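## Task

Lot numbers are printed on the shelf edge directly beneath each shelf spot, and several spots may carry the same number. Move a single cardboard box from lot 451 and a single cardboard box from lot 434 onto the desk so that nothing overhangs its edge. All remaining cardboard boxes must stay on their original shelves. If no box of a lot exists in the storeroom, leave that lot out. The robot must not topple or finish leaning, or the task is failed.

## Robot and tools

ROBOT. A simulated Hello Robot Stretch 3 with one arm. It has a two-wheel drive base (0.33 m long, 0.34 m wide, rounded back) that pivots about the point between its drive wheels, 0.05 m behind the front edge. A lift rides up a mast, and a telescoping arm reaches out to the robot's right side, so moving the gripper forward or back means driving the base. With arm retracted and wrist folded, the wrist pokes up to 0.06 m past the right side and a turn sweeps a 0.28 m radius; an unfolded level gripper reaches further. Loose objects may occasionally get nudged by something.

FRAMES. Base frame: origin on the floor between the drive wheels, x forward, y left, z up, in metres. hand_pose is in this frame, located where the closed fingertips meet; with all wrist joints at 0 its x points up, y back along the arm toward the mast, z toward the rear. The odometry frame is the base frame as it was at the scene's start; base_odometry only integrates wheel rotation (slip counts as motion), heading in rad from -3.142 to 3.142, left positive.

move. Sends one action and returns state plus images. The action is "base" and/or "joints", optionally with "speeds", "pace" or "contact_limits"; or "servos": "reboot" on its own (turns back on servos that shut off; they hold position). With no action it just reports. Motions start together and may finish at different times.
- base: an object with exactly one key, a relative offset from where the base last reported itself (or, if the last result showed a move still running, from where it is when the command lands). translate_m: straight drive in metres, forward positive, -3 to 3. rotate_rad: turn in place in radians, left positive, -6.4 to 6.4. No sideways motion.
- joints: absolute targets keyed by name (done tolerance in brackets): lift_m 0 to 1.1 m (±0.004); arm_m extension 0 to 0.52 m (±0.004); wrist_yaw_rad -1.345 to 4.42 (±0.02; 0 along the arm, positive swings toward the front); wrist_pitch_rad -1.57 to 0.451 (±0.05; 0 level, negative tips down); wrist_roll_rad -2.911 to 2.918 (±0.02; 0 fingers side by side, level); gripper_m -0.089 to 0.179 (±0.004; larger is wider; fingertip gap is about 0.007 less near closed, 0.025 less wide open); head_pan_rad -3.953 to 1.73 (±0.1; 0 forward, positive left, -1.57 faces along the arm); head_tilt_rad -1.53 to 0.419 (±0.1; negative down).
- pace: "default" or "max". Top speeds default/max: translate_m 0.12/0.30 m/s, rotate_rad 0.76/1.90 rad/s, lift_m 0.11/0.15 m/s, arm_m 0.14/0.40 m/s; gripper has one speed. speeds: per-key top speed in m/s or rad/s, at most the max value. The base is capped at 0.10 m/s and 0.63 rad/s unless lift_m < 0.30, arm_m < 0.03 and wrist_yaw_rad > 2.54 all hold.
- contact_limits: only next to that key's own command. arm_m, translate_m, rotate_rad: a motor_effort percentage 1 to 100 at which the motion halts (contact_stop); arm effort reads negative when retracting. For the base, each wheel stops separately when either reaches the limit, which can twist the robot; without a limit the base never contact-stops. lift_m: {"down": n, "up": n}, 1 to 100, per cent of force beyond normal free motion; below about 12 it may trip in free air; unset means roughly 32-47 down, 21-36 up.
- cameras: list of head_camera, nav_camera, wrist_camera, or all; omitted/null means all, [] none. blocking: true (default) returns after everything rests; false returns in about 0.5 s while motion continues, and a later move replaces only the targets it names.
Unknown keys make a call invalid; out-of-range values get it refused. A refusal, or an unrequested stop, cancels the remaining move, wait and finished_scene calls for that scene in the same reply. A joint left out may keep pushing toward its old target unnoticed. Any action ends after at most about 14 s (time_out).

wait: seconds 0 to 10, plus cameras; returns early once moves finish. stop: brakes all running motions (they report "stopped" and may keep pressing). zoom_image: camera plus region [x0, y0, x1, y1] in pixels of that camera's newest image, at most 504 by 504. finished_scene: scene = number of the scene being ended; irreversible; after ending the first scene issue no further calls in that reply.

RESULTS. joint_positions; base_status and joint_status: done, moving, off_target (resting away from target, maybe still pushing), stopped, contact_stop (that joint goes slack until recommanded), time_out or torque_fault (target dropped). The move line gives done or the worst status. on_its_own lists uncommanded behaviour ("held at" is a target). motor_effort in per cent, peak in brackets; a resting effort outside its normal range hints at load or contact. lidar_m: 12 distances of 30 degree sectors, first straight ahead, counter-clockwise, seen at 0.17 m height only. wrist_depth_mm and head_depth_mm: 7x7 median-depth grids, "-" for none. base_tilt in degrees (forward/right positive), turned_by_wheels and turned_by_imu (trust the IMU if they disagree by over 0.15). head_camera images must be turned a quarter clockwise to be upright, nav_camera a quarter counter-clockwise; the pictures line gives image order. Calibration K and T_world_to_cam are supplied.

CAUTIONS. Before folding (wrist_yaw_rad 3.0) or unfolding, put lift_m between 0.32 and 0.95, wrist_pitch_rad -0.4, wrist_roll_rad near 0; folded, lift may go to 0.25. With yaw below -0.4 keep pitch at -0.5 or lower. Grip by sending gripper_m under the object's width; release with at least 0.05 over it. Readings don't confirm a grasp. Pushing into rigid things with the gripper above about 0.45 m, or driving while holding/pushing something fixed, can tip the robot; if base_tilt shows a lean, back off. Wrist and head have no contact stop and can overheat into torque_fault. Avoid drops, slams, hard hits, releasing moving items and tipping.

Each tool is called after "Emit:" in YAML: its name, and indented under it one key for each argument.

## Session

Emit:
move:

Scene clock: 0.00 s.
base_odometry: x=+0.000 y=+0.000 heading=+0.000
turned_by_wheels: +0.000
turned_by_imu: +0.000
base_tilt: forward=-0.3 right=-1.3
lidar_m: 0.73 0.73 0.85 1.53 2.66 1.26 1.01 1.11 1.82 1.63 1.40 0.83
head_depth_mm: 802 792 784 776 768 761 757 / 774 765 758 751 744 737 730 / 748 740 734 728 721 715 708 / 724 715 710 705 699 694 687 / 702 695 689 684 679 672 667 / 681 673 667 664 658 652 648 / 661 655 652 644 640 634 631
base_status: not commanded
joint_positions: lift_m=+0.374 arm_m=+0.001 wrist_yaw_rad=+3.009 wrist_pitch_rad=-0.462 wrist_roll_rad=+0.000 gripper_m=+0.037 head_pan_rad=+0.000 head_tilt_rad=-0.003
joint_status: not commanded
measured_speeds: all 0
motor_effort: left_wheel=-0.4 right_wheel=+0.1 lift_m=+22.4 arm_m=-2.9 wrist_yaw_rad=-1.0 wrist_pitch_rad=+1.9 wrist_roll_rad=-0.1 gripper_m=+0.3 head_pan_rad=+1.2 head_tilt_rad=+6.7
hand_pose: x=+0.0076 y=+0.0712 z=+0.3774 quat_wxyz=(+0.207, +0.697, +0.116, +0.676) (m; base frame)
wrist_depth_mm: - 138 - - - 859 - / - 151 - - - 975 - / - 167 922 - - 937 - / 840 775 203 821 806 791 762 / 698 671 212 657 648 671 666 / 590 599 126 579 128 582 578 / 522 546 287 355 507 509 509
pictures: head_camera (sideways), nav_camera (sideways), wrist_camera
camera_calibration:
head_camera: T_world_to_cam=[[0.049258, -0.0462949, -0.997713, 1.31416], [0.0559933, 0.997482, -0.0435198, 0.0560066], [0.997215, -0.0537216, 0.0517262, -0.117899], [0, 0, 0, 1]] pos_world=[0.0497012, -0.00136013, 1.31969]
nav_camera: T_world_to_cam=[[-0.0233498, 0.0170467, 0.999582, -1.25828], [0.00969844, -0.999804, 0.017277, 0.0275711], [0.99968, 0.0100978, 0.0231799, -0.0831342], [0, 0, 0, 1]] pos_world=[0.0534596, 0.0498547, 1.25921]
wrist_camera: T_world_to_cam=[[0.994963, -0.0965217, -0.0270514, 0.016197], [-0.0806635, -0.610724, -0.787724, 0.37395], [0.0595115, 0.785938, -0.615434, 0.342021], [0, 0, 0, 1]] pos_world=[-0.00630544, -0.0388635, 0.505499]

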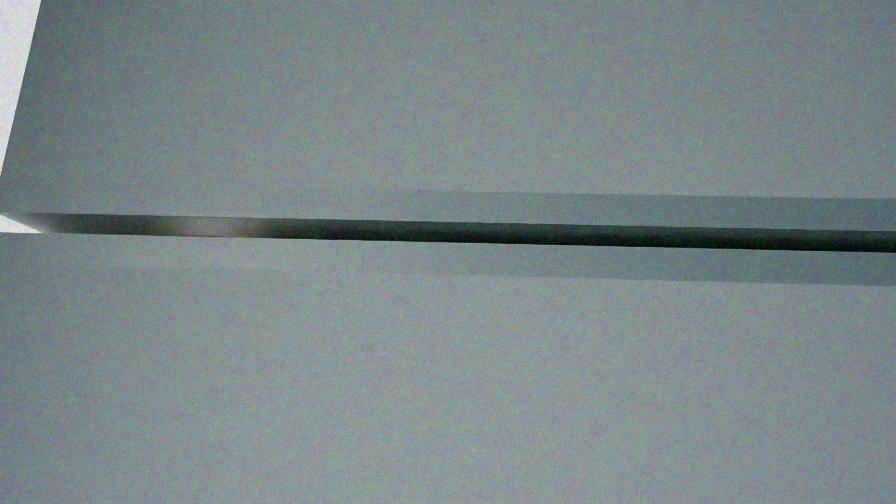

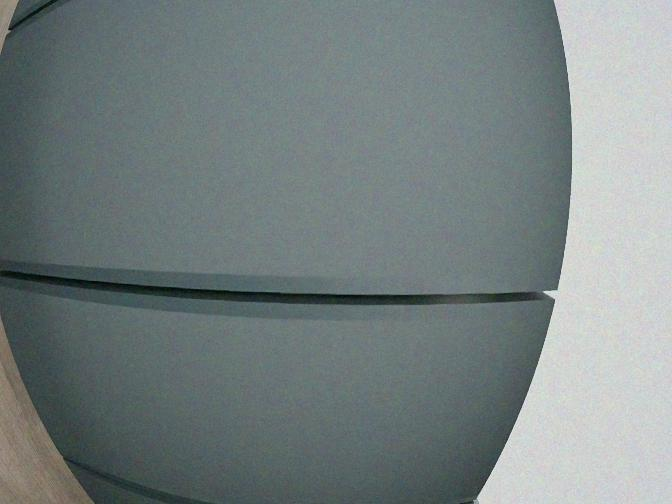

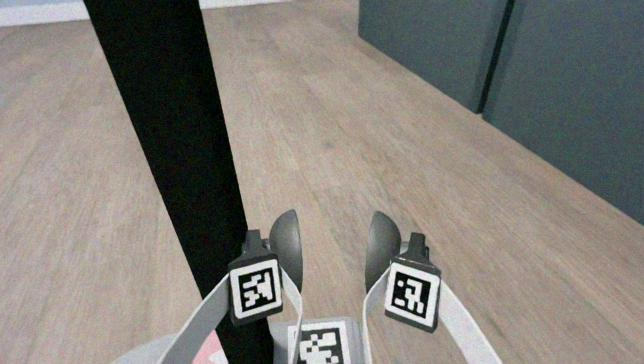

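Emit:
move:
  joints: {"head_pan_rad": -1.2, "head_tilt_rad": -0.2}
  cameras: ["nav_camera","head_camera"]

Emit:
move:
  joints: {"head_pan_rad": -2.5}
  cameras: ["nav_camera","head_camera"]

Emit:
move:
  joints: {"head_pan_rad": -3.8}
  cameras: ["nav_camera","head_camera"]

Emit:
move:
  joints: {"head_pan_rad": 1.3}
  cameras: ["nav_camera","head_camera"]

Scene clock: 7.63 s.
move: done
base_odometry: x=+0.000 y=+0.000 heading=+0.000
turned_by_wheels: +0.000
turned_by_imu: +0.000
base_tilt: forward=-0.4 right=-1.4
lidar_m: 0.72 0.73 0.85 1.53 2.66 1.25 1.01 1.11 1.82 1.63 1.39 0.83
head_depth_mm: 1826 1868 1905 1946 2011 2035 1684 / 1834 1543 1528 1611 1661 1686 1692 / 1862 1897 1953 2000 2038 2019 1710 / 1874 1938 1984 2022 2056 2088 1718 / 1895 1937 1983 2030 2089 2074 1716 / 1914 1826 1880 1905 1946 1980 1705 / 1932 1543 1581 1636 1682 1730 1645
base_status: not commanded
joint_positions: lift_m=+0.374 arm_m=+0.001 wrist_yaw_rad=+3.009 wrist_pitch_rad=-0.462 wrist_roll_rad=+0.000 gripper_m=+0.037 head_pan_rad=-1.230 head_tilt_rad=-0.199
joint_status: all done
measured_speeds: all 0
motor_effort: left_wheel=+0.1(0.8) right_wheel=-0.2(1.1) lift_m=+23.5(23.9) arm_m=-9.7(10.1) wrist_yaw_rad=-0.1(1.5) wrist_pitch_rad=+1.9(2.0) wrist_roll_rad=+0.1(0.3) gripper_m=+0.8(0.9) head_pan_rad=+2.5(6.1) head_tilt_rad=-3.2(8.5)
hand_pose: x=+0.0076 y=+0.0712 z=+0.3774 quat_wxyz=(+0.207, +0.697, +0.116, +0.676) (m; base frame)
wrist_depth_mm: - 139 - - - 870 - / - 150 - - - 970 - / - 167 914 - - 936 - / 833 775 204 817 802 799 768 / 700 682 212 663 651 667 670 / 598 595 126 573 129 582 582 / 528 533 287 352 500 510 511
pictures: head_camera (sideways), nav_camera (sideways)
camera_calibration:
head_camera: T_world_to_cam=[[-0.092422, 0.121869, -0.988234, 1.30238], [0.955536, 0.289961, -0.053606, 0.0636036], [0.280016, -0.949247, -0.143249, 0.140289], [0, 0, 0, 1]] pos_world=[0.0203103, -0.0439944, 1.31057]
nav_camera: T_world_to_cam=[[0.073522, -0.156031, 0.985012, -1.23963], [-0.937857, -0.346694, 0.0150842, 0.0362422], [0.339144, -0.92491, -0.171825, 0.174781], [0, 0, 0, 1]] pos_world=[0.0658541, -0.0191991, 1.25054]

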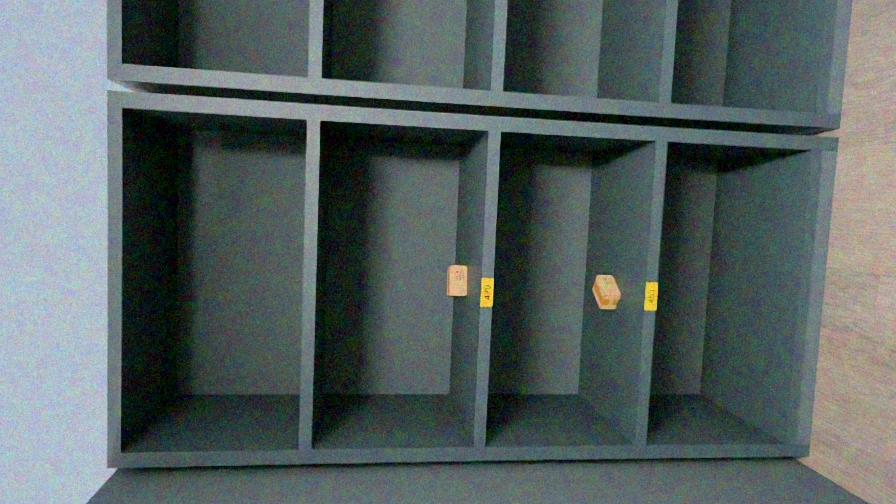

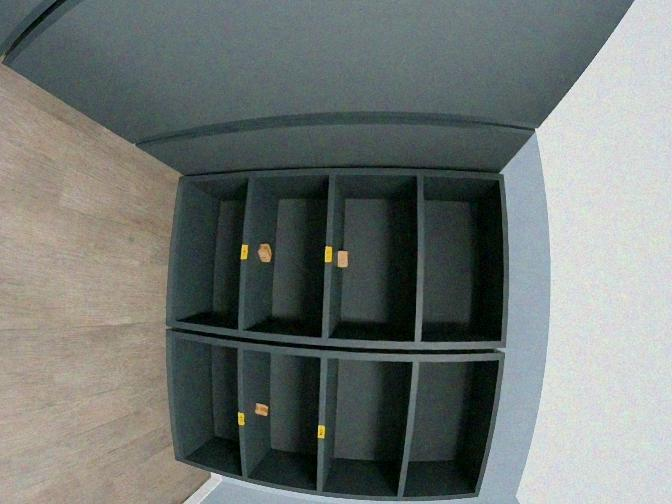

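Scene clock: 9.80 s.
move: done
base_odometry: x=+0.000 y=+0.000 heading=+0.000
turned_by_wheels: +0.000
turned_by_imu: +0.000
base_tilt: forward=-0.3 right=-1.1
lidar_m: 0.72 0.73 0.85 1.53 2.66 1.25 1.01 1.11 1.81 1.63 1.39 0.83
head_depth_mm: 1355 1390 1416 1448 1476 1088 827 / 1404 1436 1467 1512 1545 1212 890 / 1451 1488 1522 1562 1619 1658 1675 / 1503 1547 1578 1611 1674 1724 1701 / 1583 1614 1667 1714 1754 1816 1708 / 1636 1689 1738 1792 1843 1900 1708 / 1727 1762 1819 1887 1948 1996 1687
base_status: not commanded
joint_positions: lift_m=+0.374 arm_m=+0.001 wrist_yaw_rad=+3.009 wrist_pitch_rad=-0.462 wrist_roll_rad=+0.000 gripper_m=+0.037 head_pan_rad=-2.508 head_tilt_rad=-0.200
joint_status: all done
measured_speeds: translate_m=+0.000 rotate_rad=+0.000 lift_m=+0.000 arm_m=+0.000 wrist_yaw_rad=+0.000 wrist_pitch_rad=+0.000 wrist_roll_rad=+0.000 head_pan_rad=+0.024 head_tilt_rad=+0.000
motor_effort: left_wheel=+0.1(0.8) right_wheel=+0.0(1.1) lift_m=+23.3(23.9) arm_m=-12.8(13.3) wrist_yaw_rad=-1.4(1.6) wrist_pitch_rad=+1.9(2.1) wrist_roll_rad=-0.1(0.3) gripper_m=+0.6(1.1) head_pan_rad=+3.2(4.7) head_tilt_rad=-3.1(3.6)
hand_pose: x=+0.0076 y=+0.0712 z=+0.3774 quat_wxyz=(+0.207, +0.697, +0.116, +0.676) (m; base frame)
wrist_depth_mm: - 139 - - - 853 - / - 151 - - - 970 - / - 167 896 - - 947 - / 841 763 203 815 809 792 778 / 687 670 211 661 658 673 665 / 603 595 126 573 128 578 573 / 524 539 287 354 499 513 508
pictures: head_camera (sideways), nav_camera (sideways)
camera_calibration:
head_camera: T_world_to_cam=[[0.0909713, 0.12426, -0.988071, 1.3011], [0.55318, -0.831335, -0.0536179, 0.0661143], [-0.82808, -0.541703, -0.144366, 0.148515], [0, 0, 0, 1]] pos_world=[-0.0319534, -0.0262605, 1.31056]
nav_camera: T_world_to_cam=[[-0.129099, -0.116036, 0.984819, -1.23808], [-0.602298, 0.798129, 0.0150845, 0.0342683], [-0.787763, -0.591207, -0.172925, 0.183078], [0, 0, 0, 1]] pos_world=[0.00502743, -0.0627748, 1.25043]

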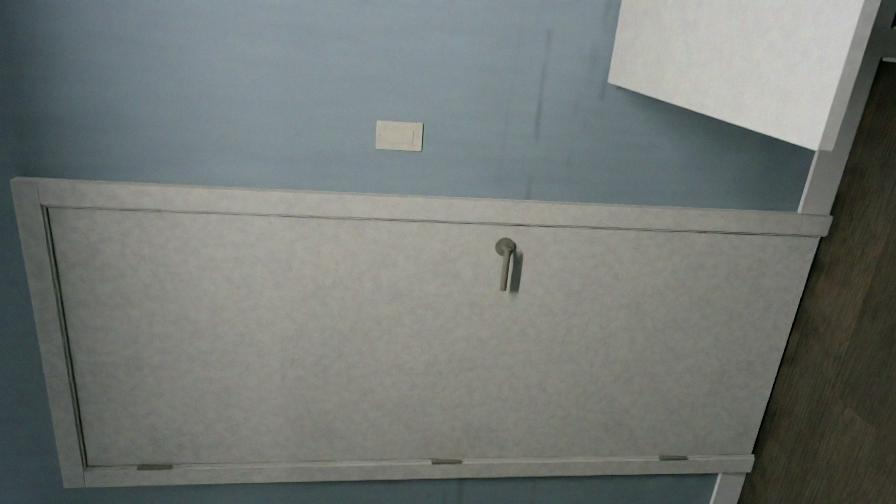

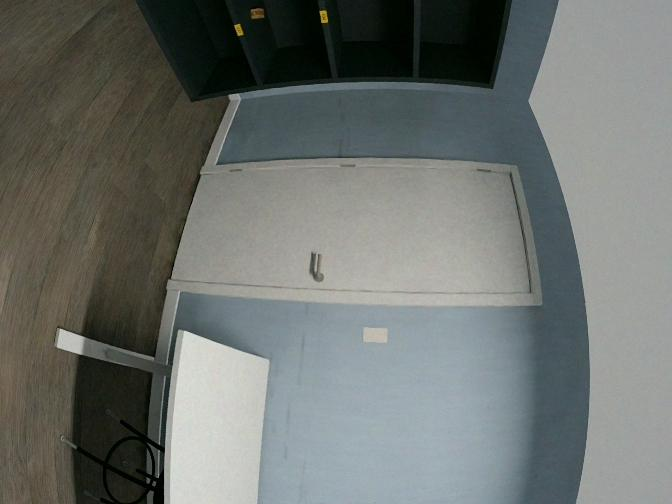

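Scene clock: 10.97 s.
move: done
base_odometry: x=+0.000 y=+0.000 heading=+0.000
turned_by_wheels: +0.000
turned_by_imu: +0.000
base_tilt: forward=-0.4 right=-1.1
lidar_m: 0.73 0.72 0.85 1.53 2.66 1.26 1.01 1.11 1.81 1.63 1.39 0.83
head_depth_mm: - - - - - - - / - 2628 2723 2750 2830 2338 1720 / 2355 2776 2839 2934 3002 2323 1722 / 2231 2455 2541 2612 2556 2351 1737 / 2064 2146 2190 2301 1655 1740 1696 / 1840 1885 1933 2012 1647 1243 1705 / 1653 1696 1739 1786 1630 1045 1633
base_status: not commanded
joint_positions: lift_m=+0.374 arm_m=+0.001 wrist_yaw_rad=+3.009 wrist_pitch_rad=-0.462 wrist_roll_rad=+0.000 gripper_m=+0.037 head_pan_rad=-3.832 head_tilt_rad=-0.200
joint_status: all done
measured_speeds: all 0
motor_effort: left_wheel=+0.0(0.5) right_wheel=+0.0(1.1) lift_m=+23.4(24.0) arm_m=-13.0(13.4) wrist_yaw_rad=-1.2(1.3) wrist_pitch_rad=+1.9(2.0) wrist_roll_rad=-0.1(0.2) gripper_m=+0.6(0.8) head_pan_rad=+2.8(5.8) head_tilt_rad=-3.0(3.3)
hand_pose: x=+0.0076 y=+0.0712 z=+0.3774 quat_wxyz=(+0.207, +0.697, +0.116, +0.676) (m; base frame)
wrist_depth_mm: - 138 - - - 856 - / - 151 - - - 979 - / - 167 912 - - 932 - / 828 765 204 801 806 802 771 / 695 672 212 662 656 667 665 / 595 600 126 572 129 581 582 / 524 536 288 355 506 513 514
pictures: head_camera (sideways), nav_camera (sideways)
camera_calibration:
head_camera: T_world_to_cam=[[0.142964, -0.0579839, -0.988028, 1.30074], [-0.670694, -0.739793, -0.0536308, 0.0735731], [-0.727826, 0.670332, -0.144653, 0.148254], [0, 0, 0, 1]] pos_world=[-0.0287108, 0.0304717, 1.31056]
nav_camera: T_world_to_cam=[[-0.144258, 0.0968948, 0.984785, -1.23795], [0.626455, 0.779311, 0.0150896, 0.0267542], [-0.765992, 0.619101, -0.173122, 0.183207], [0, 0, 0, 1]] pos_world=[-0.0550098, -0.0143221, 1.25043]

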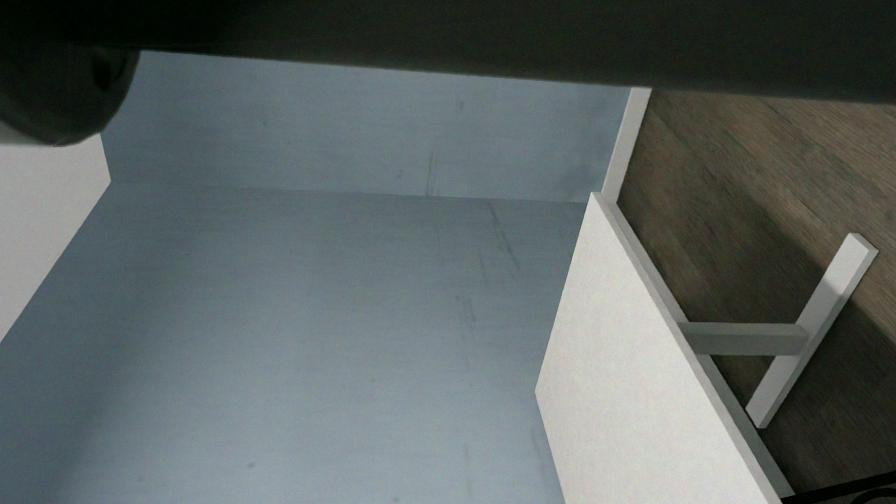

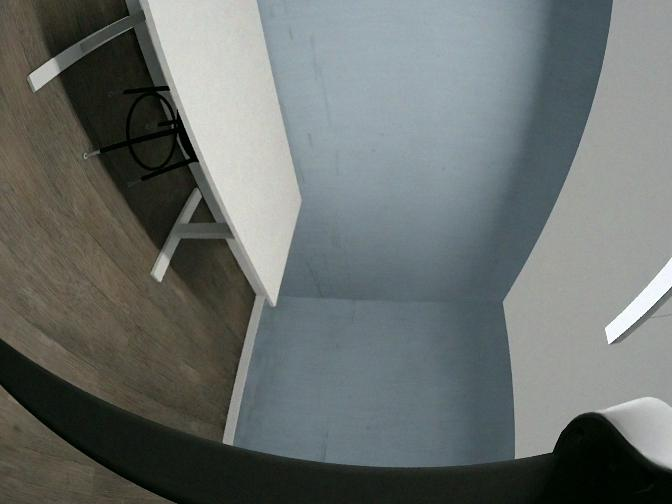

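Scene clock: 14.60 s.
move: done
base_odometry: x=+0.000 y=+0.000 heading=+0.000
turned_by_wheels: +0.000
turned_by_imu: +0.000
base_tilt: forward=-0.4 right=-1.3
lidar_m: 0.72 0.73 0.85 1.53 2.66 1.26 1.01 1.11 1.81 1.63 1.40 0.83
head_depth_mm: 846 854 866 877 884 899 912 / 964 975 989 1001 1017 1038 1057 / 1122 1137 1154 1170 1187 1207 1229 / 2012 1362 1378 1411 1437 1467 1492 / 2384 2591 2668 2728 2852 1874 1701 / 2477 2527 2567 2663 2740 2306 1692 / 2335 2368 2462 2510 2572 2275 1693
base_status: not commanded
joint_positions: lift_m=+0.374 arm_m=+0.001 wrist_yaw_rad=+3.009 wrist_pitch_rad=-0.462 wrist_roll_rad=+0.000 gripper_m=+0.037 head_pan_rad=+1.308 head_tilt_rad=-0.200
joint_status: all done
measured_speeds: translate_m=+0.000 rotate_rad=+0.000 lift_m=+0.000 arm_m=+0.000 wrist_yaw_rad=+0.000 wrist_pitch_rad=+0.000 wrist_roll_rad=+0.000 head_pan_rad=-0.024 head_tilt_rad=+0.000
motor_effort: left_wheel=+0.0(0.7) right_wheel=+0.2(1.4) lift_m=+23.5(24.2) arm_m=-12.6(13.7) wrist_yaw_rad=-0.5(1.8) wrist_pitch_rad=+1.8(2.0) wrist_roll_rad=+0.0(0.3) gripper_m=+0.5(1.1) head_pan_rad=-3.0(6.4) head_tilt_rad=-2.2(3.8)
hand_pose: x=+0.0076 y=+0.0712 z=+0.3774 quat_wxyz=(+0.207, +0.697, +0.116, +0.676) (m; base frame)
wrist_depth_mm: - 139 - - - 867 - / - 150 - - - 970 - / - 167 929 - - 931 - / 843 765 203 811 798 798 763 / 697 672 211 677 658 664 658 / 599 596 126 570 128 581 586 / 526 536 287 351 502 510 508
pictures: head_camera (sideways), nav_camera (sideways)
camera_calibration:
head_camera: T_world_to_cam=[[0.00650647, -0.154151, -0.988026, 1.30157], [-0.951298, 0.303572, -0.0536278, 0.075279], [0.308204, 0.940256, -0.144669, 0.141962], [0, 0, 0, 1]] pos_world=[0.019391, 0.0443066, 1.31056]
nav_camera: T_world_to_cam=[[0.0283734, 0.171444, 0.984785, -1.23901], [0.968911, -0.246949, 0.0150761, 0.0246255], [0.245776, 0.953742, -0.173121, 0.176989], [0, 0, 0, 1]] pos_world=[-0.0322046, 0.0497011, 1.25043]

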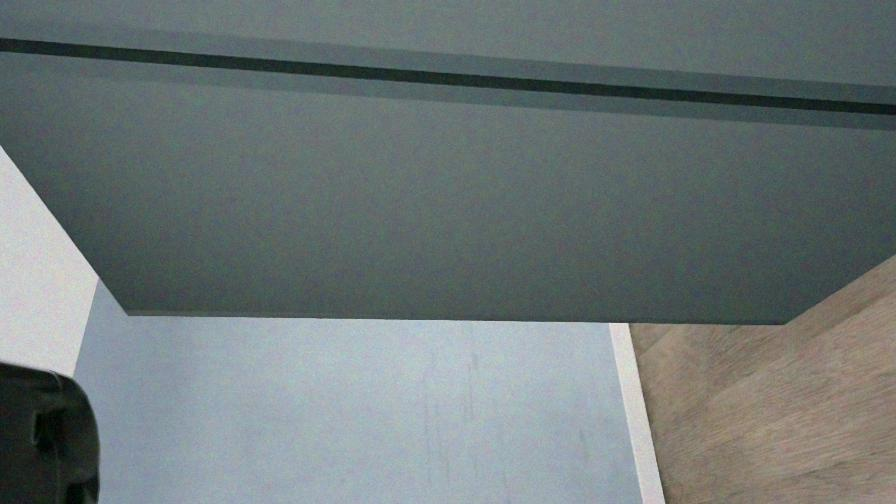

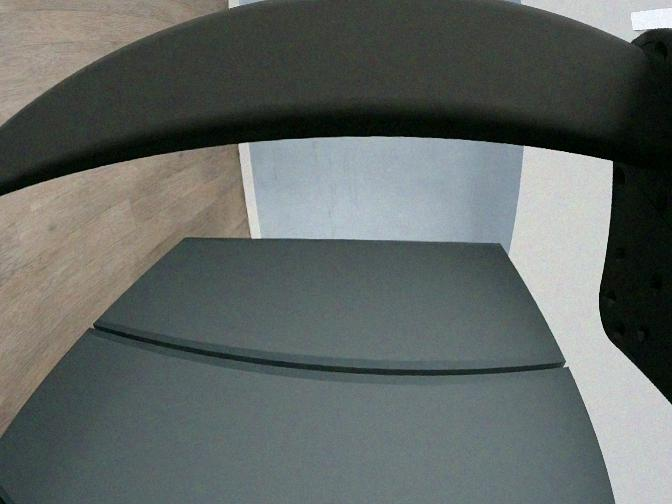

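Emit:
move:
  joints: {"head_pan_rad": -1.3, "head_tilt_rad": -0.2}
  cameras: ["nav_camera","head_camera"]

Emit:
zoom_image:
  camera: "head_camera"
  region: [420, 220, 680, 380]

Emit:
move:
  joints: {"head_pan_rad": -1.75, "head_tilt_rad": -0.2}
  cameras: ["nav_camera","head_camera"]

Emit:
zoom_image:
  camera: "head_camera"
  region: [420, 0, 680, 160]

Emit:
zoom_image:
  camera: "head_camera"
  region: [420, 200, 680, 360]

Scene clock: 29.53 s.
move: done
base_odometry: x=+0.000 y=+0.000 heading=+0.000
turned_by_wheels: +0.000
turned_by_imu: +0.000
base_tilt: forward=-0.3 right=-1.3
lidar_m: 0.72 0.72 0.85 1.53 2.66 1.25 1.01 1.11 1.82 1.63 1.39 0.83
head_depth_mm: 1861 1919 1959 2005 2066 2125 1733 / 1884 1826 1970 2010 2064 2123 1719 / 1878 1704 1641 1605 1693 1721 1720 / 1866 1919 1953 1996 2074 2092 1714 / 1870 1907 1942 2030 2064 2081 1725 / 1867 1908 1961 2033 2071 2074 1707 / 1865 1780 1800 1731 1842 1881 1692
base_status: not commanded
joint_positions: lift_m=+0.374 arm_m=+0.001 wrist_yaw_rad=+3.009 wrist_pitch_rad=-0.462 wrist_roll_rad=+0.000 gripper_m=+0.037 head_pan_rad=-1.308 head_tilt_rad=-0.200
joint_status: all done
measured_speeds: translate_m=+0.000 rotate_rad=+0.000 lift_m=+0.000 arm_m=+0.000 wrist_yaw_rad=+0.000 wrist_pitch_rad=+0.000 wrist_roll_rad=+0.000 head_pan_rad=+0.024 head_tilt_rad=+0.000
motor_effort: left_wheel=-0.4(0.8) right_wheel=+0.5(1.2) lift_m=+23.5(24.1) arm_m=-12.9(13.4) wrist_yaw_rad=-0.5(1.6) wrist_pitch_rad=+1.9(2.0) wrist_roll_rad=-0.3(0.5) gripper_m=+0.1(1.0) head_pan_rad=+4.0(5.5) head_tilt_rad=-0.8(5.3)
hand_pose: x=+0.0076 y=+0.0712 z=+0.3774 quat_wxyz=(+0.207, +0.697, +0.116, +0.676) (m; base frame)
wrist_depth_mm: - 139 - - - 862 - / - 151 - - - 982 - / - 167 915 - - 930 - / 824 773 204 821 815 801 770 / 695 672 211 658 661 679 666 / 598 594 126 577 128 578 574 / 528 538 288 353 502 511 510
pictures: head_camera (sideways), nav_camera (sideways)
camera_calibration:
head_camera: T_world_to_cam=[[-0.0828824, 0.130125, -0.988027, 1.30212], [0.975356, 0.214017, -0.0536331, 0.06349], [0.204476, -0.968124, -0.144656, 0.142593], [0, 0, 0, 1]] pos_world=[0.0168408, -0.0449783, 1.31056]
nav_camera: T_world_to_cam=[[0.061368, -0.162585, 0.984784, -1.2392], [-0.962226, -0.271835, 0.0150831, 0.0364141], [0.265246, -0.94851, -0.173125, 0.176921], [0, 0, 0, 1]] pos_world=[0.0641584, -0.0237663, 1.25043]

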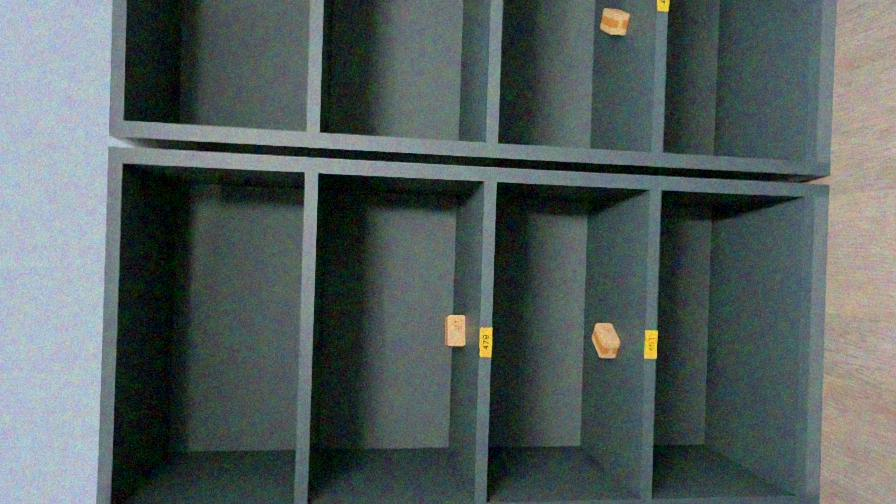

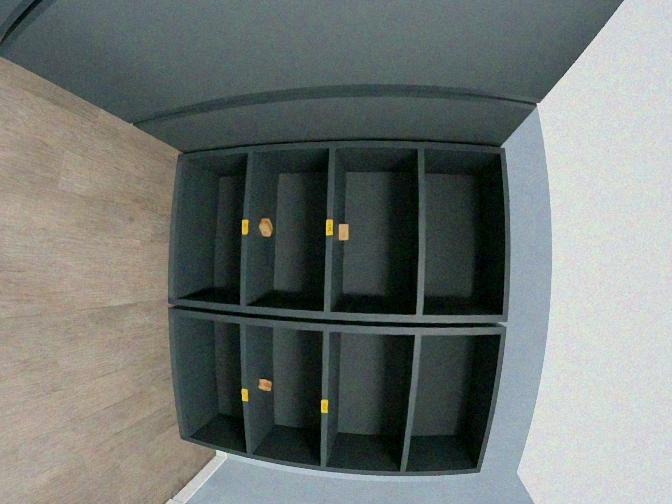

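Scaled by 1.938 from the camera's 896x504 image, which has a finer 1280x720 frame.

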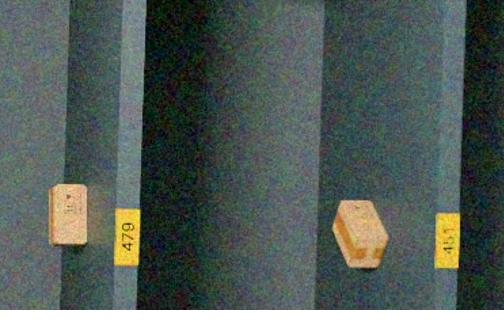

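Scene clock: 30.37 s.
move: done
base_odometry: x=+0.000 y=+0.000 heading=+0.000
turned_by_wheels: +0.000
turned_by_imu: +0.000
base_tilt: forward=-0.4 right=-1.1
lidar_m: 0.72 0.72 0.85 1.53 2.66 1.26 1.01 1.11 1.81 1.62 1.40 0.83
head_depth_mm: 2014 2027 2044 2072 2075 2096 1758 / 2203 2277 2324 2364 2410 2305 1721 / 2161 1919 2021 2023 2048 2078 1729 / 2080 2083 2158 2224 2242 2187 1722 / 1972 1984 2041 2098 2137 2185 1711 / 1871 1892 1941 1992 2038 2048 1701 / 1778 1467 1545 1628 1719 1617 1628
base_status: not commanded
joint_positions: lift_m=+0.374 arm_m=+0.001 wrist_yaw_rad=+3.009 wrist_pitch_rad=-0.462 wrist_roll_rad=+0.000 gripper_m=+0.037 head_pan_rad=-1.760 head_tilt_rad=-0.200
joint_status: all done
measured_speeds: all 0
motor_effort: left_wheel=-0.1(0.8) right_wheel=+0.8(0.9) lift_m=+23.7(24.3) arm_m=-12.1(13.0) wrist_yaw_rad=-0.5(1.5) wrist_pitch_rad=+2.0(2.0) wrist_roll_rad=-0.2(0.2) gripper_m=+0.6(0.9) head_pan_rad=-1.3(4.8) head_tilt_rad=+0.1(4.5)
hand_pose: x=+0.0076 y=+0.0712 z=+0.3774 quat_wxyz=(+0.207, +0.697, +0.116, +0.676) (m; base frame)
wrist_depth_mm: - 138 - - - 886 - / - 151 - - - 971 - / - 167 921 - - 944 - / 844 751 204 811 806 802 768 / 695 677 212 661 657 670 666 / 598 594 126 574 129 583 581 / 527 535 287 353 503 509 510
pictures: head_camera (sideways), nav_camera (sideways)
camera_calibration:
head_camera: T_world_to_cam=[[-0.0176967, 0.153256, -0.988028, 1.30172], [0.970853, -0.233599, -0.0536234, 0.0635395], [-0.239021, -0.960179, -0.144655, 0.145326], [0, 0, 0, 1]] pos_world=[-0.00391546, -0.0451142, 1.31056]
nav_camera: T_world_to_cam=[[-0.0158322, -0.173059, 0.984784, -1.23873], [-0.984309, 0.175808, 0.0150708, 0.0366078], [-0.175741, -0.969093, -0.173127, 0.179605], [0, 0, 0, 1]] pos_world=[0.0479855, -0.0467565, 1.25043]

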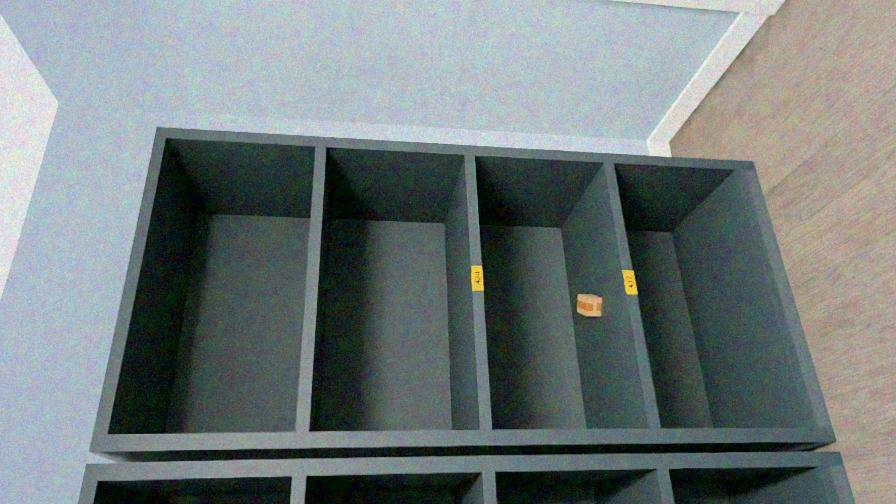

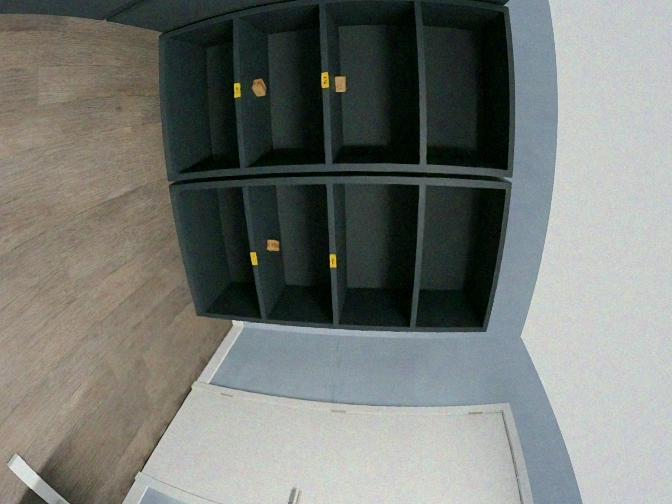

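Scaled by 1.938 from the camera's 896x504 image, which has a finer 1280x720 frame.

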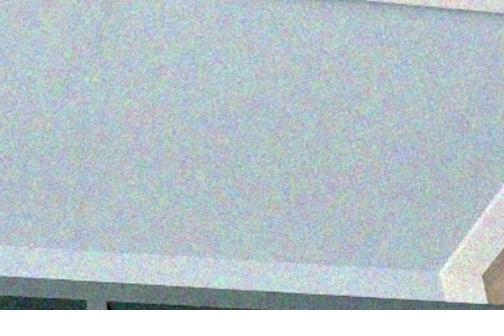

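Scaled by 1.938 from the camera's 896x504 image, which has a finer 1280x720 frame.

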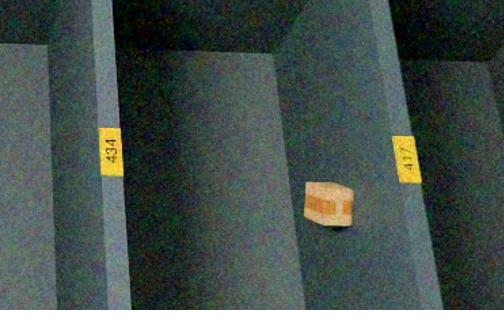

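Emit:
move:
  base: {"rotate_rad": -1.088}
  joints: {"lift_m": 0.28, "head_pan_rad": -0.6}
  pace: "max"
  cameras: []

Emit:
move:
  base: {"translate_m": 1.04}
  pace: "max"
  cameras: []

Emit:
move:
  base: {"rotate_rad": 1.278}
  joints: {"lift_m": 0.75, "head_pan_rad": -1.57, "head_tilt_rad": -0.6}
  pace: "max"

Scene clock: 105.23 s.
move: done
base_odometry: x=+0.000 y=+0.000 heading=-1.088
turned_by_wheels: -1.088
turned_by_imu: -1.067
base_tilt: forward=-0.3 right=-1.2
lidar_m: 1.45 0.84 0.72 0.73 0.84 1.46 2.66 1.64 1.01 1.11 1.78 1.62
head_depth_mm: 2171 2274 2272 2256 2286 2217 1731 / 2148 1858 1917 1997 2016 2058 1736 / 2065 2083 2167 2190 2197 2203 1728 / 1983 2022 2084 2112 2173 2188 1728 / 1918 1953 1996 2058 2110 2083 1714 / 1820 1618 1518 1560 1617 1663 1683 / 1742 1800 1846 1882 1939 1976 1637
base_status: done
joint_positions: lift_m=+0.280 arm_m=+0.001 wrist_yaw_rad=+3.009 wrist_pitch_rad=-0.463 wrist_roll_rad=+0.000 gripper_m=+0.037 head_pan_rad=-0.594 head_tilt_rad=-0.200
joint_status: all done
measured_speeds: all 0
motor_effort: left_wheel=+5.7(14.5) right_wheel=-9.5(14.6) lift_m=+30.8(31.1) arm_m=-12.7(13.3) wrist_yaw_rad=-0.9(1.7) wrist_pitch_rad=+2.2(2.2) wrist_roll_rad=-0.2(0.3) gripper_m=+0.2(1.0) head_pan_rad=-2.9(7.1) head_tilt_rad=+0.5(1.3)
hand_pose: x=+0.0076 y=+0.0711 z=+0.2827 quat_wxyz=(+0.208, +0.697, +0.117, +0.676) (m; base frame)
wrist_depth_mm: - 139 - - - - - / - 150 161 - - - - / 840 167 209 774 758 780 752 / 683 632 203 656 651 649 641 / 571 563 212 536 532 548 541 / 490 296 126 285 129 471 475 / 261 267 247 257 399 419 412
pictures: none
No camera images: "cameras" was empty.

Scene clock: 110.07 s.
move: done
base_odometry: x=+0.483 y=-0.921 heading=-1.087
turned_by_wheels: +0.000
turned_by_imu: +0.000
base_tilt: forward=-0.3 right=-1.1
lidar_m: 0.79 0.53 0.46 0.46 0.53 0.92 3.62 1.69 1.81 1.51 0.76 0.89
head_depth_mm: 647 667 691 722 753 786 936 / 738 715 749 753 755 755 783 / 908 869 881 928 855 906 952 / 1005 1025 1064 1092 914 1114 1024 / 968 974 1020 1059 901 685 1021 / 931 940 985 1014 898 675 1015 / 898 624 948 978 788 634 1011
base_status: done
joint_positions: lift_m=+0.280 arm_m=+0.001 wrist_yaw_rad=+3.009 wrist_pitch_rad=-0.463 wrist_roll_rad=+0.000 gripper_m=+0.037 head_pan_rad=-0.600 head_tilt_rad=-0.200
joint_status: not commanded
measured_speeds: all 0
motor_effort: left_wheel=+5.1(15.9) right_wheel=-0.3(10.6) lift_m=+24.1(30.8) arm_m=-10.1(12.9) wrist_yaw_rad=-0.6(1.5) wrist_pitch_rad=+2.1(2.2) wrist_roll_rad=+0.2(0.4) gripper_m=+0.3(1.0) head_pan_rad=-2.6(3.9) head_tilt_rad=+2.3(2.3)
hand_pose: x=+0.0076 y=+0.0711 z=+0.2827 quat_wxyz=(+0.208, +0.697, +0.117, +0.676) (m; base frame)
wrist_depth_mm: - 138 - - - 443 418 / - 151 161 - - 473 453 / - 167 176 - - 519 - / 671 627 197 623 599 582 - / 571 560 211 537 531 548 540 / 491 296 126 285 129 474 467 / 262 266 248 257 401 415 412
pictures: none
No camera images: "cameras" was empty.

Scene clock: 114.00 s.
move: done
base_odometry: x=+0.483 y=-0.921 heading=+0.190
turned_by_wheels: +1.278
turned_by_imu: +1.257
base_tilt: forward=-0.4 right=-1.1
lidar_m: 0.46 0.47 0.63 1.54 2.15 1.69 1.81 1.51 0.76 1.07 0.68 0.49
head_depth_mm: 888 978 927 974 1036 974 1145 / 880 969 910 1213 1102 1289 1174 / 878 964 899 1217 1096 956 1161 / 873 962 823 1206 1053 951 1155 / 872 959 868 1189 1050 944 1151 / 867 955 859 1185 1067 938 1138 / 863 949 846 1165 1067 937 1136
base_status: done
joint_positions: lift_m=+0.750 arm_m=+0.001 wrist_yaw_rad=+3.009 wrist_pitch_rad=-0.463 wrist_roll_rad=+0.000 gripper_m=+0.037 head_pan_rad=-1.570 head_tilt_rad=-0.600
joint_status: all done
measured_speeds: all 0
motor_effort: left_wheel=-6.1(14.8) right_wheel=+7.6(12.5) lift_m=+27.6(34.7) arm_m=-11.9(13.2) wrist_yaw_rad=+0.3(1.9) wrist_pitch_rad=+2.1(2.3) wrist_roll_rad=-0.1(0.3) gripper_m=+0.5(1.1) head_pan_rad=+3.6(5.4) head_tilt_rad=+3.7(10.9)
hand_pose: x=+0.0076 y=+0.0710 z=+0.7526 quat_wxyz=(+0.208, +0.697, +0.117, +0.676) (m; base frame)
wrist_depth_mm: - 138 - - - - - / - 150 - - - - - / - 167 - - - - - / - - 203 - - - - / - - 212 - - - - / - - 126 - 129 - - / 915 916 287 896 875 - -
pictures: head_camera (sideways), nav_camera (sideways), wrist_camera
camera_calibration:
head_camera: T_world_to_cam=[[-0.0465266, 0.520285, -0.852724, 1.12521], [0.997493, -0.0213651, -0.0674613, 0.0813057], [-0.0533176, -0.853725, -0.517987, 0.629998], [0, 0, 0, 1]] pos_world=[0.00484031, -0.0458477, 1.29131]
nav_camera: T_world_to_cam=[[0.0173003, -0.542771, 0.839702, -1.04963], [-0.999795, -0.0182072, 0.00882985, 0.0448328], [0.010496, -0.839683, -0.542975, 0.659827], [0, 0, 0, 1]] pos_world=[0.056057, -0.0148485, 1.23925]
wrist_camera: T_world_to_cam=[[0.994953, -0.096608, -0.0271115, 0.0264015], [-0.0808615, -0.612005, -0.786709, 0.668719], [0.0594101, 0.784931, -0.616728, 0.574154], [0, 0, 0, 1]] pos_world=[-0.00630518, -0.0388613, 0.8809]

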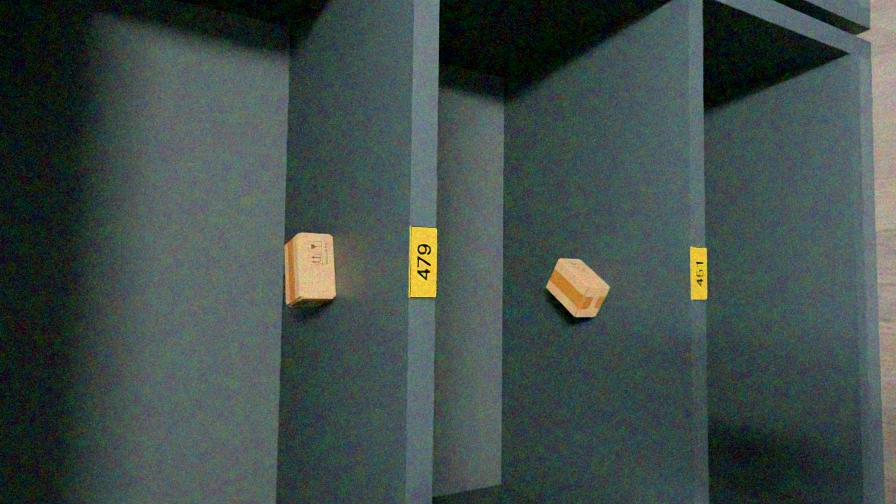

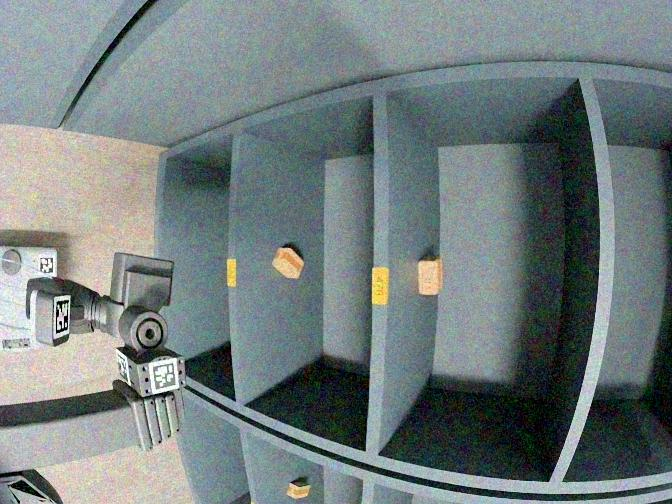

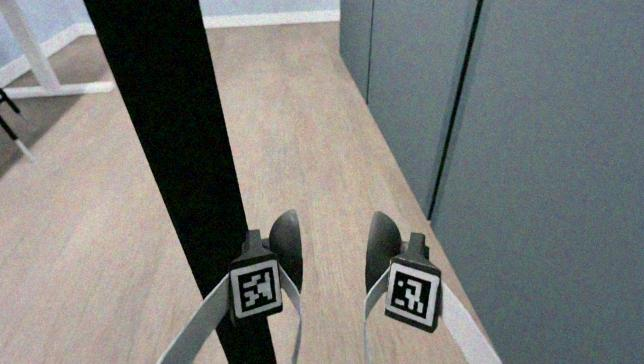

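Emit:
zoom_image:
  camera: "head_camera"
  region: [518, 240, 638, 340]

Emit:
move:
  joints: {"wrist_yaw_rad": 0.0, "wrist_pitch_rad": -0.4, "gripper_m": 0.17}
  pace: "max"
  cameras: ["wrist_camera", "head_camera"]

Emit:
zoom_image:
  camera: "wrist_camera"
  region: [200, 0, 440, 200]

Scaled by 4.200 from the camera's 896x504 image, which has a finer 1280x720 frame.

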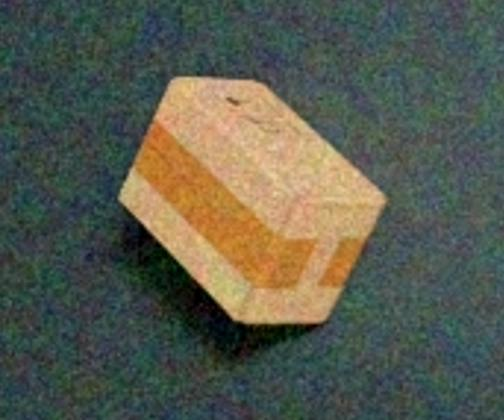

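Scene clock: 133.60 s.
move: done
base_odometry: x=+0.483 y=-0.921 heading=+0.190
turned_by_wheels: +0.000
turned_by_imu: +0.000
base_tilt: forward=-0.3 right=-1.2
lidar_m: 0.46 0.47 0.62 1.54 2.14 1.68 1.81 1.51 0.76 1.07 0.68 0.49
head_depth_mm: 888 977 929 976 1036 974 1145 / 883 974 913 1215 1104 1288 1175 / 881 964 902 1208 1099 955 1157 / 878 963 824 1208 1058 953 361 / 872 956 867 1193 1052 942 1138 / 868 955 863 1188 1071 940 1148 / 864 948 849 1164 1058 934 1146
base_status: not commanded
joint_positions: lift_m=+0.750 arm_m=+0.001 wrist_yaw_rad=+0.003 wrist_pitch_rad=-0.420 wrist_roll_rad=+0.000 gripper_m=+0.170 head_pan_rad=-1.570 head_tilt_rad=-0.600
joint_status: all done
measured_speeds: all 0
motor_effort: left_wheel=-6.7(6.7) right_wheel=+8.4(9.0) lift_m=+30.0(30.5) arm_m=-10.2(11.8) wrist_yaw_rad=-2.1(7.6) wrist_pitch_rad=+3.3(5.9) wrist_roll_rad=+0.1(0.3) gripper_m=+0.5(83.1) head_pan_rad=+3.7(4.1) head_tilt_rad=+3.5(4.4)
hand_pose: x=-0.0208 y=-0.3697 z=+0.7622 quat_wxyz=(+0.692, +0.149, -0.691, -0.147) (m; base frame)
wrist_depth_mm: - 742 - - - 736 - / - 820 - - - - - / - - - 634 - 738 - / - - - - - - 584 / - 143 - - - - 504 / - 124 - - - 134 - / - - - - - - 106
pictures: head_camera (sideways), wrist_camera
camera_calibration:
head_camera: T_world_to_cam=[[-0.0467501, 0.519968, -0.852906, 1.12543], [0.997499, -0.0210139, -0.0674867, 0.0813543], [-0.0530138, -0.853927, -0.517685, 0.629597], [0, 0, 0, 1]] pos_world=[0.0048405, -0.0458489, 1.29131]
wrist_camera: T_world_to_cam=[[-0.998878, -0.0398843, -0.0255314, -0.00946604], [-0.00249999, 0.582796, -0.812615, 0.867321], [0.0472902, -0.811639, -0.582241, 0.310886], [0, 0, 0, 1]] pos_world=[-0.021989, -0.253521, 0.885568]

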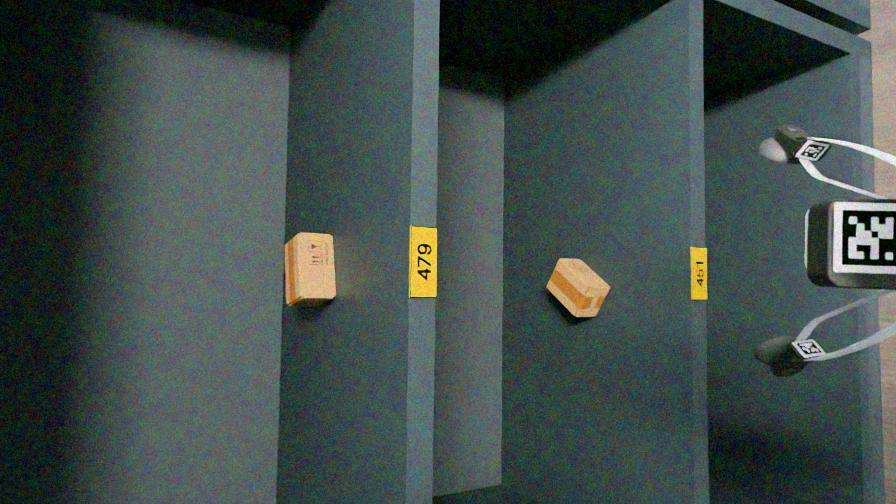

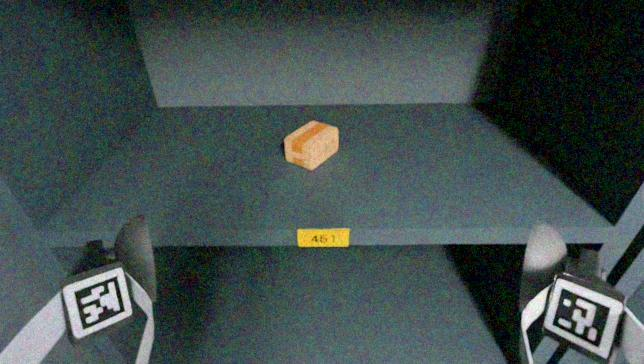

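Scaled by 2.100.

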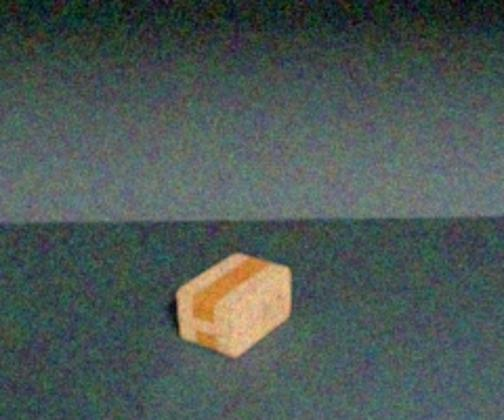

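Emit:
move:
  base: {"rotate_rad": -0.15}
  joints: {"wrist_yaw_rad": -0.3, "lift_m": 0.64, "wrist_pitch_rad": -0.4}
  cameras: []

Emit:
move:
  base: {"translate_m": 0.2}
  cameras: []

Emit:
move:
  joints: {"arm_m": 0.3}
  contact_limits: {"arm_m": 40}

Scene clock: 179.80 s.
move: done
base_odometry: x=+0.483 y=-0.921 heading=+0.041
turned_by_wheels: -0.150
turned_by_imu: -0.147
base_tilt: forward=-0.2 right=-1.2
lidar_m: 0.46 0.46 0.56 1.05 2.60 1.68 1.81 1.51 0.77 1.02 0.73 0.51
head_depth_mm: 776 794 800 803 896 1066 1222 / 916 986 919 1004 1030 1075 1196 / 908 1000 900 1258 1093 1287 1183 / 892 984 889 1232 1090 1270 1167 / 872 956 818 1196 1043 949 1154 / 858 938 806 1165 1043 935 1152 / 843 923 848 1143 1064 906 1144
base_status: done
joint_positions: lift_m=+0.640 arm_m=+0.001 wrist_yaw_rad=-0.297 wrist_pitch_rad=-0.419 wrist_roll_rad=+0.000 gripper_m=+0.170 head_pan_rad=-1.570 head_tilt_rad=-0.600
joint_status: all done
measured_speeds: all 0
motor_effort: left_wheel=+7.6(10.9) right_wheel=-10.7(12.9) lift_m=+23.4(28.4) arm_m=-8.7(10.1) wrist_yaw_rad=-2.2(5.6) wrist_pitch_rad=+3.0(5.1) wrist_roll_rad=-0.3(0.3) gripper_m=+0.7(1.0) head_pan_rad=+2.9(4.0) head_tilt_rad=+3.6(3.9)
hand_pose: x=-0.0872 y=-0.3599 z=+0.6524 quat_wxyz=(+0.662, +0.043, -0.705, -0.248) (m; base frame)
wrist_depth_mm: - - - 818 - - - / - - - - 525 - - / - 515 - - 572 - - / - - - - 667 - - / - 143 - - 725 - - / - 124 - - 823 134 901 / - - - 770 804 778 106
pictures: none
No camera images: "cameras" was empty.

Scene clock: 182.93 s.
move: done
base_odometry: x=+0.683 y=-0.913 heading=+0.041
turned_by_wheels: +0.000
turned_by_imu: -0.001
base_tilt: forward=-0.3 right=-1.3
lidar_m: 0.26 0.26 0.32 0.60 3.59 1.86 2.00 1.68 0.87 1.03 0.47 0.29
head_depth_mm: 910 1012 928 1107 1114 1170 1200 / 895 986 916 1252 1107 1287 1187 / 874 968 837 1215 1089 957 1164 / 856 945 823 688 1052 949 1150 / 843 924 872 677 1079 916 1145 / 824 905 859 668 1076 890 1146 / 811 885 848 662 1032 877 1038
base_status: done
joint_positions: lift_m=+0.640 arm_m=+0.001 wrist_yaw_rad=-0.297 wrist_pitch_rad=-0.419 wrist_roll_rad=+0.000 gripper_m=+0.170 head_pan_rad=-1.570 head_tilt_rad=-0.600
joint_status: not commanded
measured_speeds: all 0
motor_effort: left_wheel=+8.7(11.7) right_wheel=+1.1(9.9) lift_m=+23.2(24.4) arm_m=-8.8(9.5) wrist_yaw_rad=-2.6(4.1) wrist_pitch_rad=+3.2(3.2) wrist_roll_rad=-0.1(0.3) gripper_m=+0.5(1.2) head_pan_rad=+3.5(4.0) head_tilt_rad=+3.0(3.8)
hand_pose: x=-0.0872 y=-0.3599 z=+0.6524 quat_wxyz=(+0.662, +0.043, -0.705, -0.248) (m; base frame)
wrist_depth_mm: - - - - 855 - 853 / - - 570 - - 588 - / - - - - - 621 - / - - - - - 755 - / - 143 - - 981 756 - / - 124 - - 862 818 923 / - - - - 791 783 106
pictures: none
No camera images: "cameras" was empty.

Scene clock: 186.37 s.
move: done
base_odometry: x=+0.683 y=-0.913 heading=+0.041
turned_by_wheels: +0.000
turned_by_imu: +0.000
base_tilt: forward=-0.1 right=-1.2
lidar_m: 0.26 0.26 0.32 0.60 3.61 1.86 2.00 1.69 0.87 1.03 0.47 0.29
head_depth_mm: 915 1008 925 1106 1115 1168 1197 / 894 987 916 1249 1105 936 424 / 877 963 836 1212 1098 554 1155 / 857 943 822 688 1053 586 1154 / 842 925 873 678 1084 915 1150 / 827 908 859 669 1075 883 1151 / 809 887 845 662 1028 877 1038
base_status: not commanded
joint_positions: lift_m=+0.640 arm_m=+0.300 wrist_yaw_rad=-0.297 wrist_pitch_rad=-0.419 wrist_roll_rad=+0.000 gripper_m=+0.170 head_pan_rad=-1.570 head_tilt_rad=-0.600
joint_status: all done
measured_speeds: all 0
motor_effort: left_wheel=+8.7(8.7) right_wheel=+0.1(2.0) lift_m=+23.4(24.1) arm_m=+13.6(15.2) wrist_yaw_rad=-2.5(4.2) wrist_pitch_rad=+3.2(3.2) wrist_roll_rad=+0.2(0.3) gripper_m=+0.8(1.1) head_pan_rad=+2.1(4.3) head_tilt_rad=+2.0(3.3)
contact_limits: arm_m 40 (drawing in: default 31, maximum 55; extending or still: default 40, maximum 69)
hand_pose: x=-0.0872 y=-0.6593 z=+0.6524 quat_wxyz=(+0.662, +0.043, -0.705, -0.248) (m; base frame)
wrist_depth_mm: - - - - 607 - - / - - - - 650 - - / - - - - - - - / - - 315 - - - - / - 144 298 327 326 314 323 / 287 141 291 290 289 279 293 / 244 249 255 252 253 250 106
pictures: head_camera (sideways), nav_camera (sideways), wrist_camera
camera_calibration:
head_camera: T_world_to_cam=[[-0.0467557, 0.51985, -0.852977, 1.12552], [0.997499, -0.0210192, -0.0674878, 0.0813556], [-0.0530124, -0.853999, -0.517567, 0.629441], [0, 0, 0, 1]] pos_world=[0.00484048, -0.0458495, 1.29131]
nav_camera: T_world_to_cam=[[0.0175182, -0.542463, 0.839897, -1.04988], [-0.999788, -0.018573, 0.00885738, 0.0447945], [0.0107946, -0.839874, -0.542673, 0.659432], [0, 0, 0, 1]] pos_world=[0.0560587, -0.0148506, 1.23925]
wrist_camera: T_world_to_cam=[[-0.965945, 0.257487, -0.025512, 0.108818], [0.169894, 0.556783, -0.813098, 0.944895], [-0.195158, -0.789742, -0.581567, 0.00790704], [0, 0, 0, 1]] pos_world=[-0.0538766, -0.547877, 0.775667]

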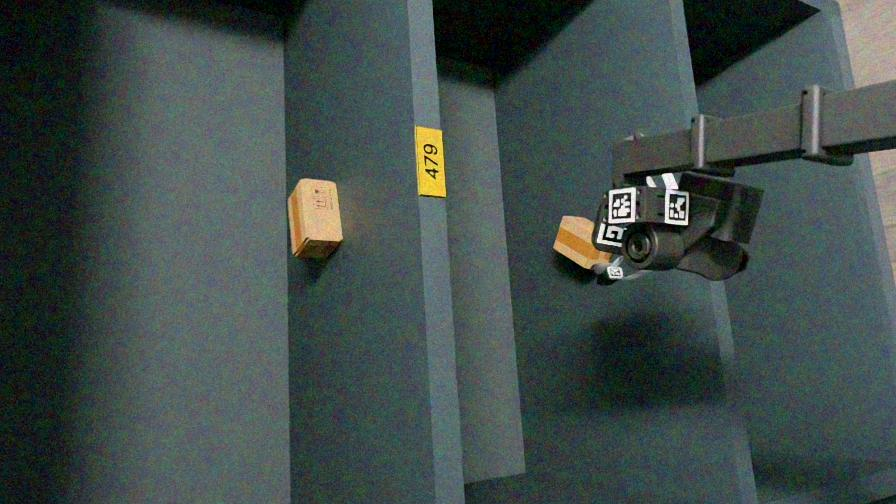

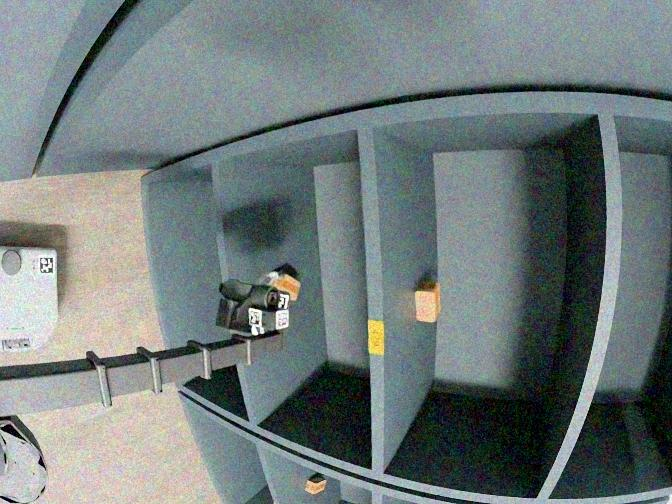

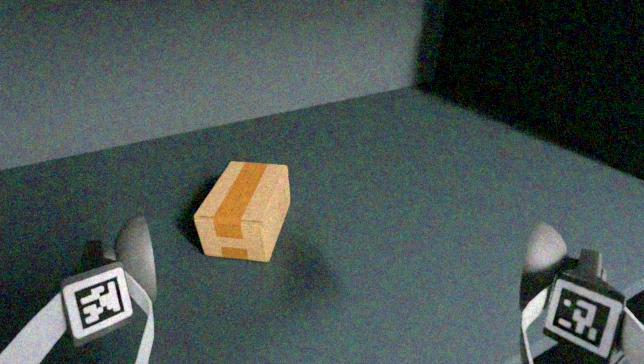

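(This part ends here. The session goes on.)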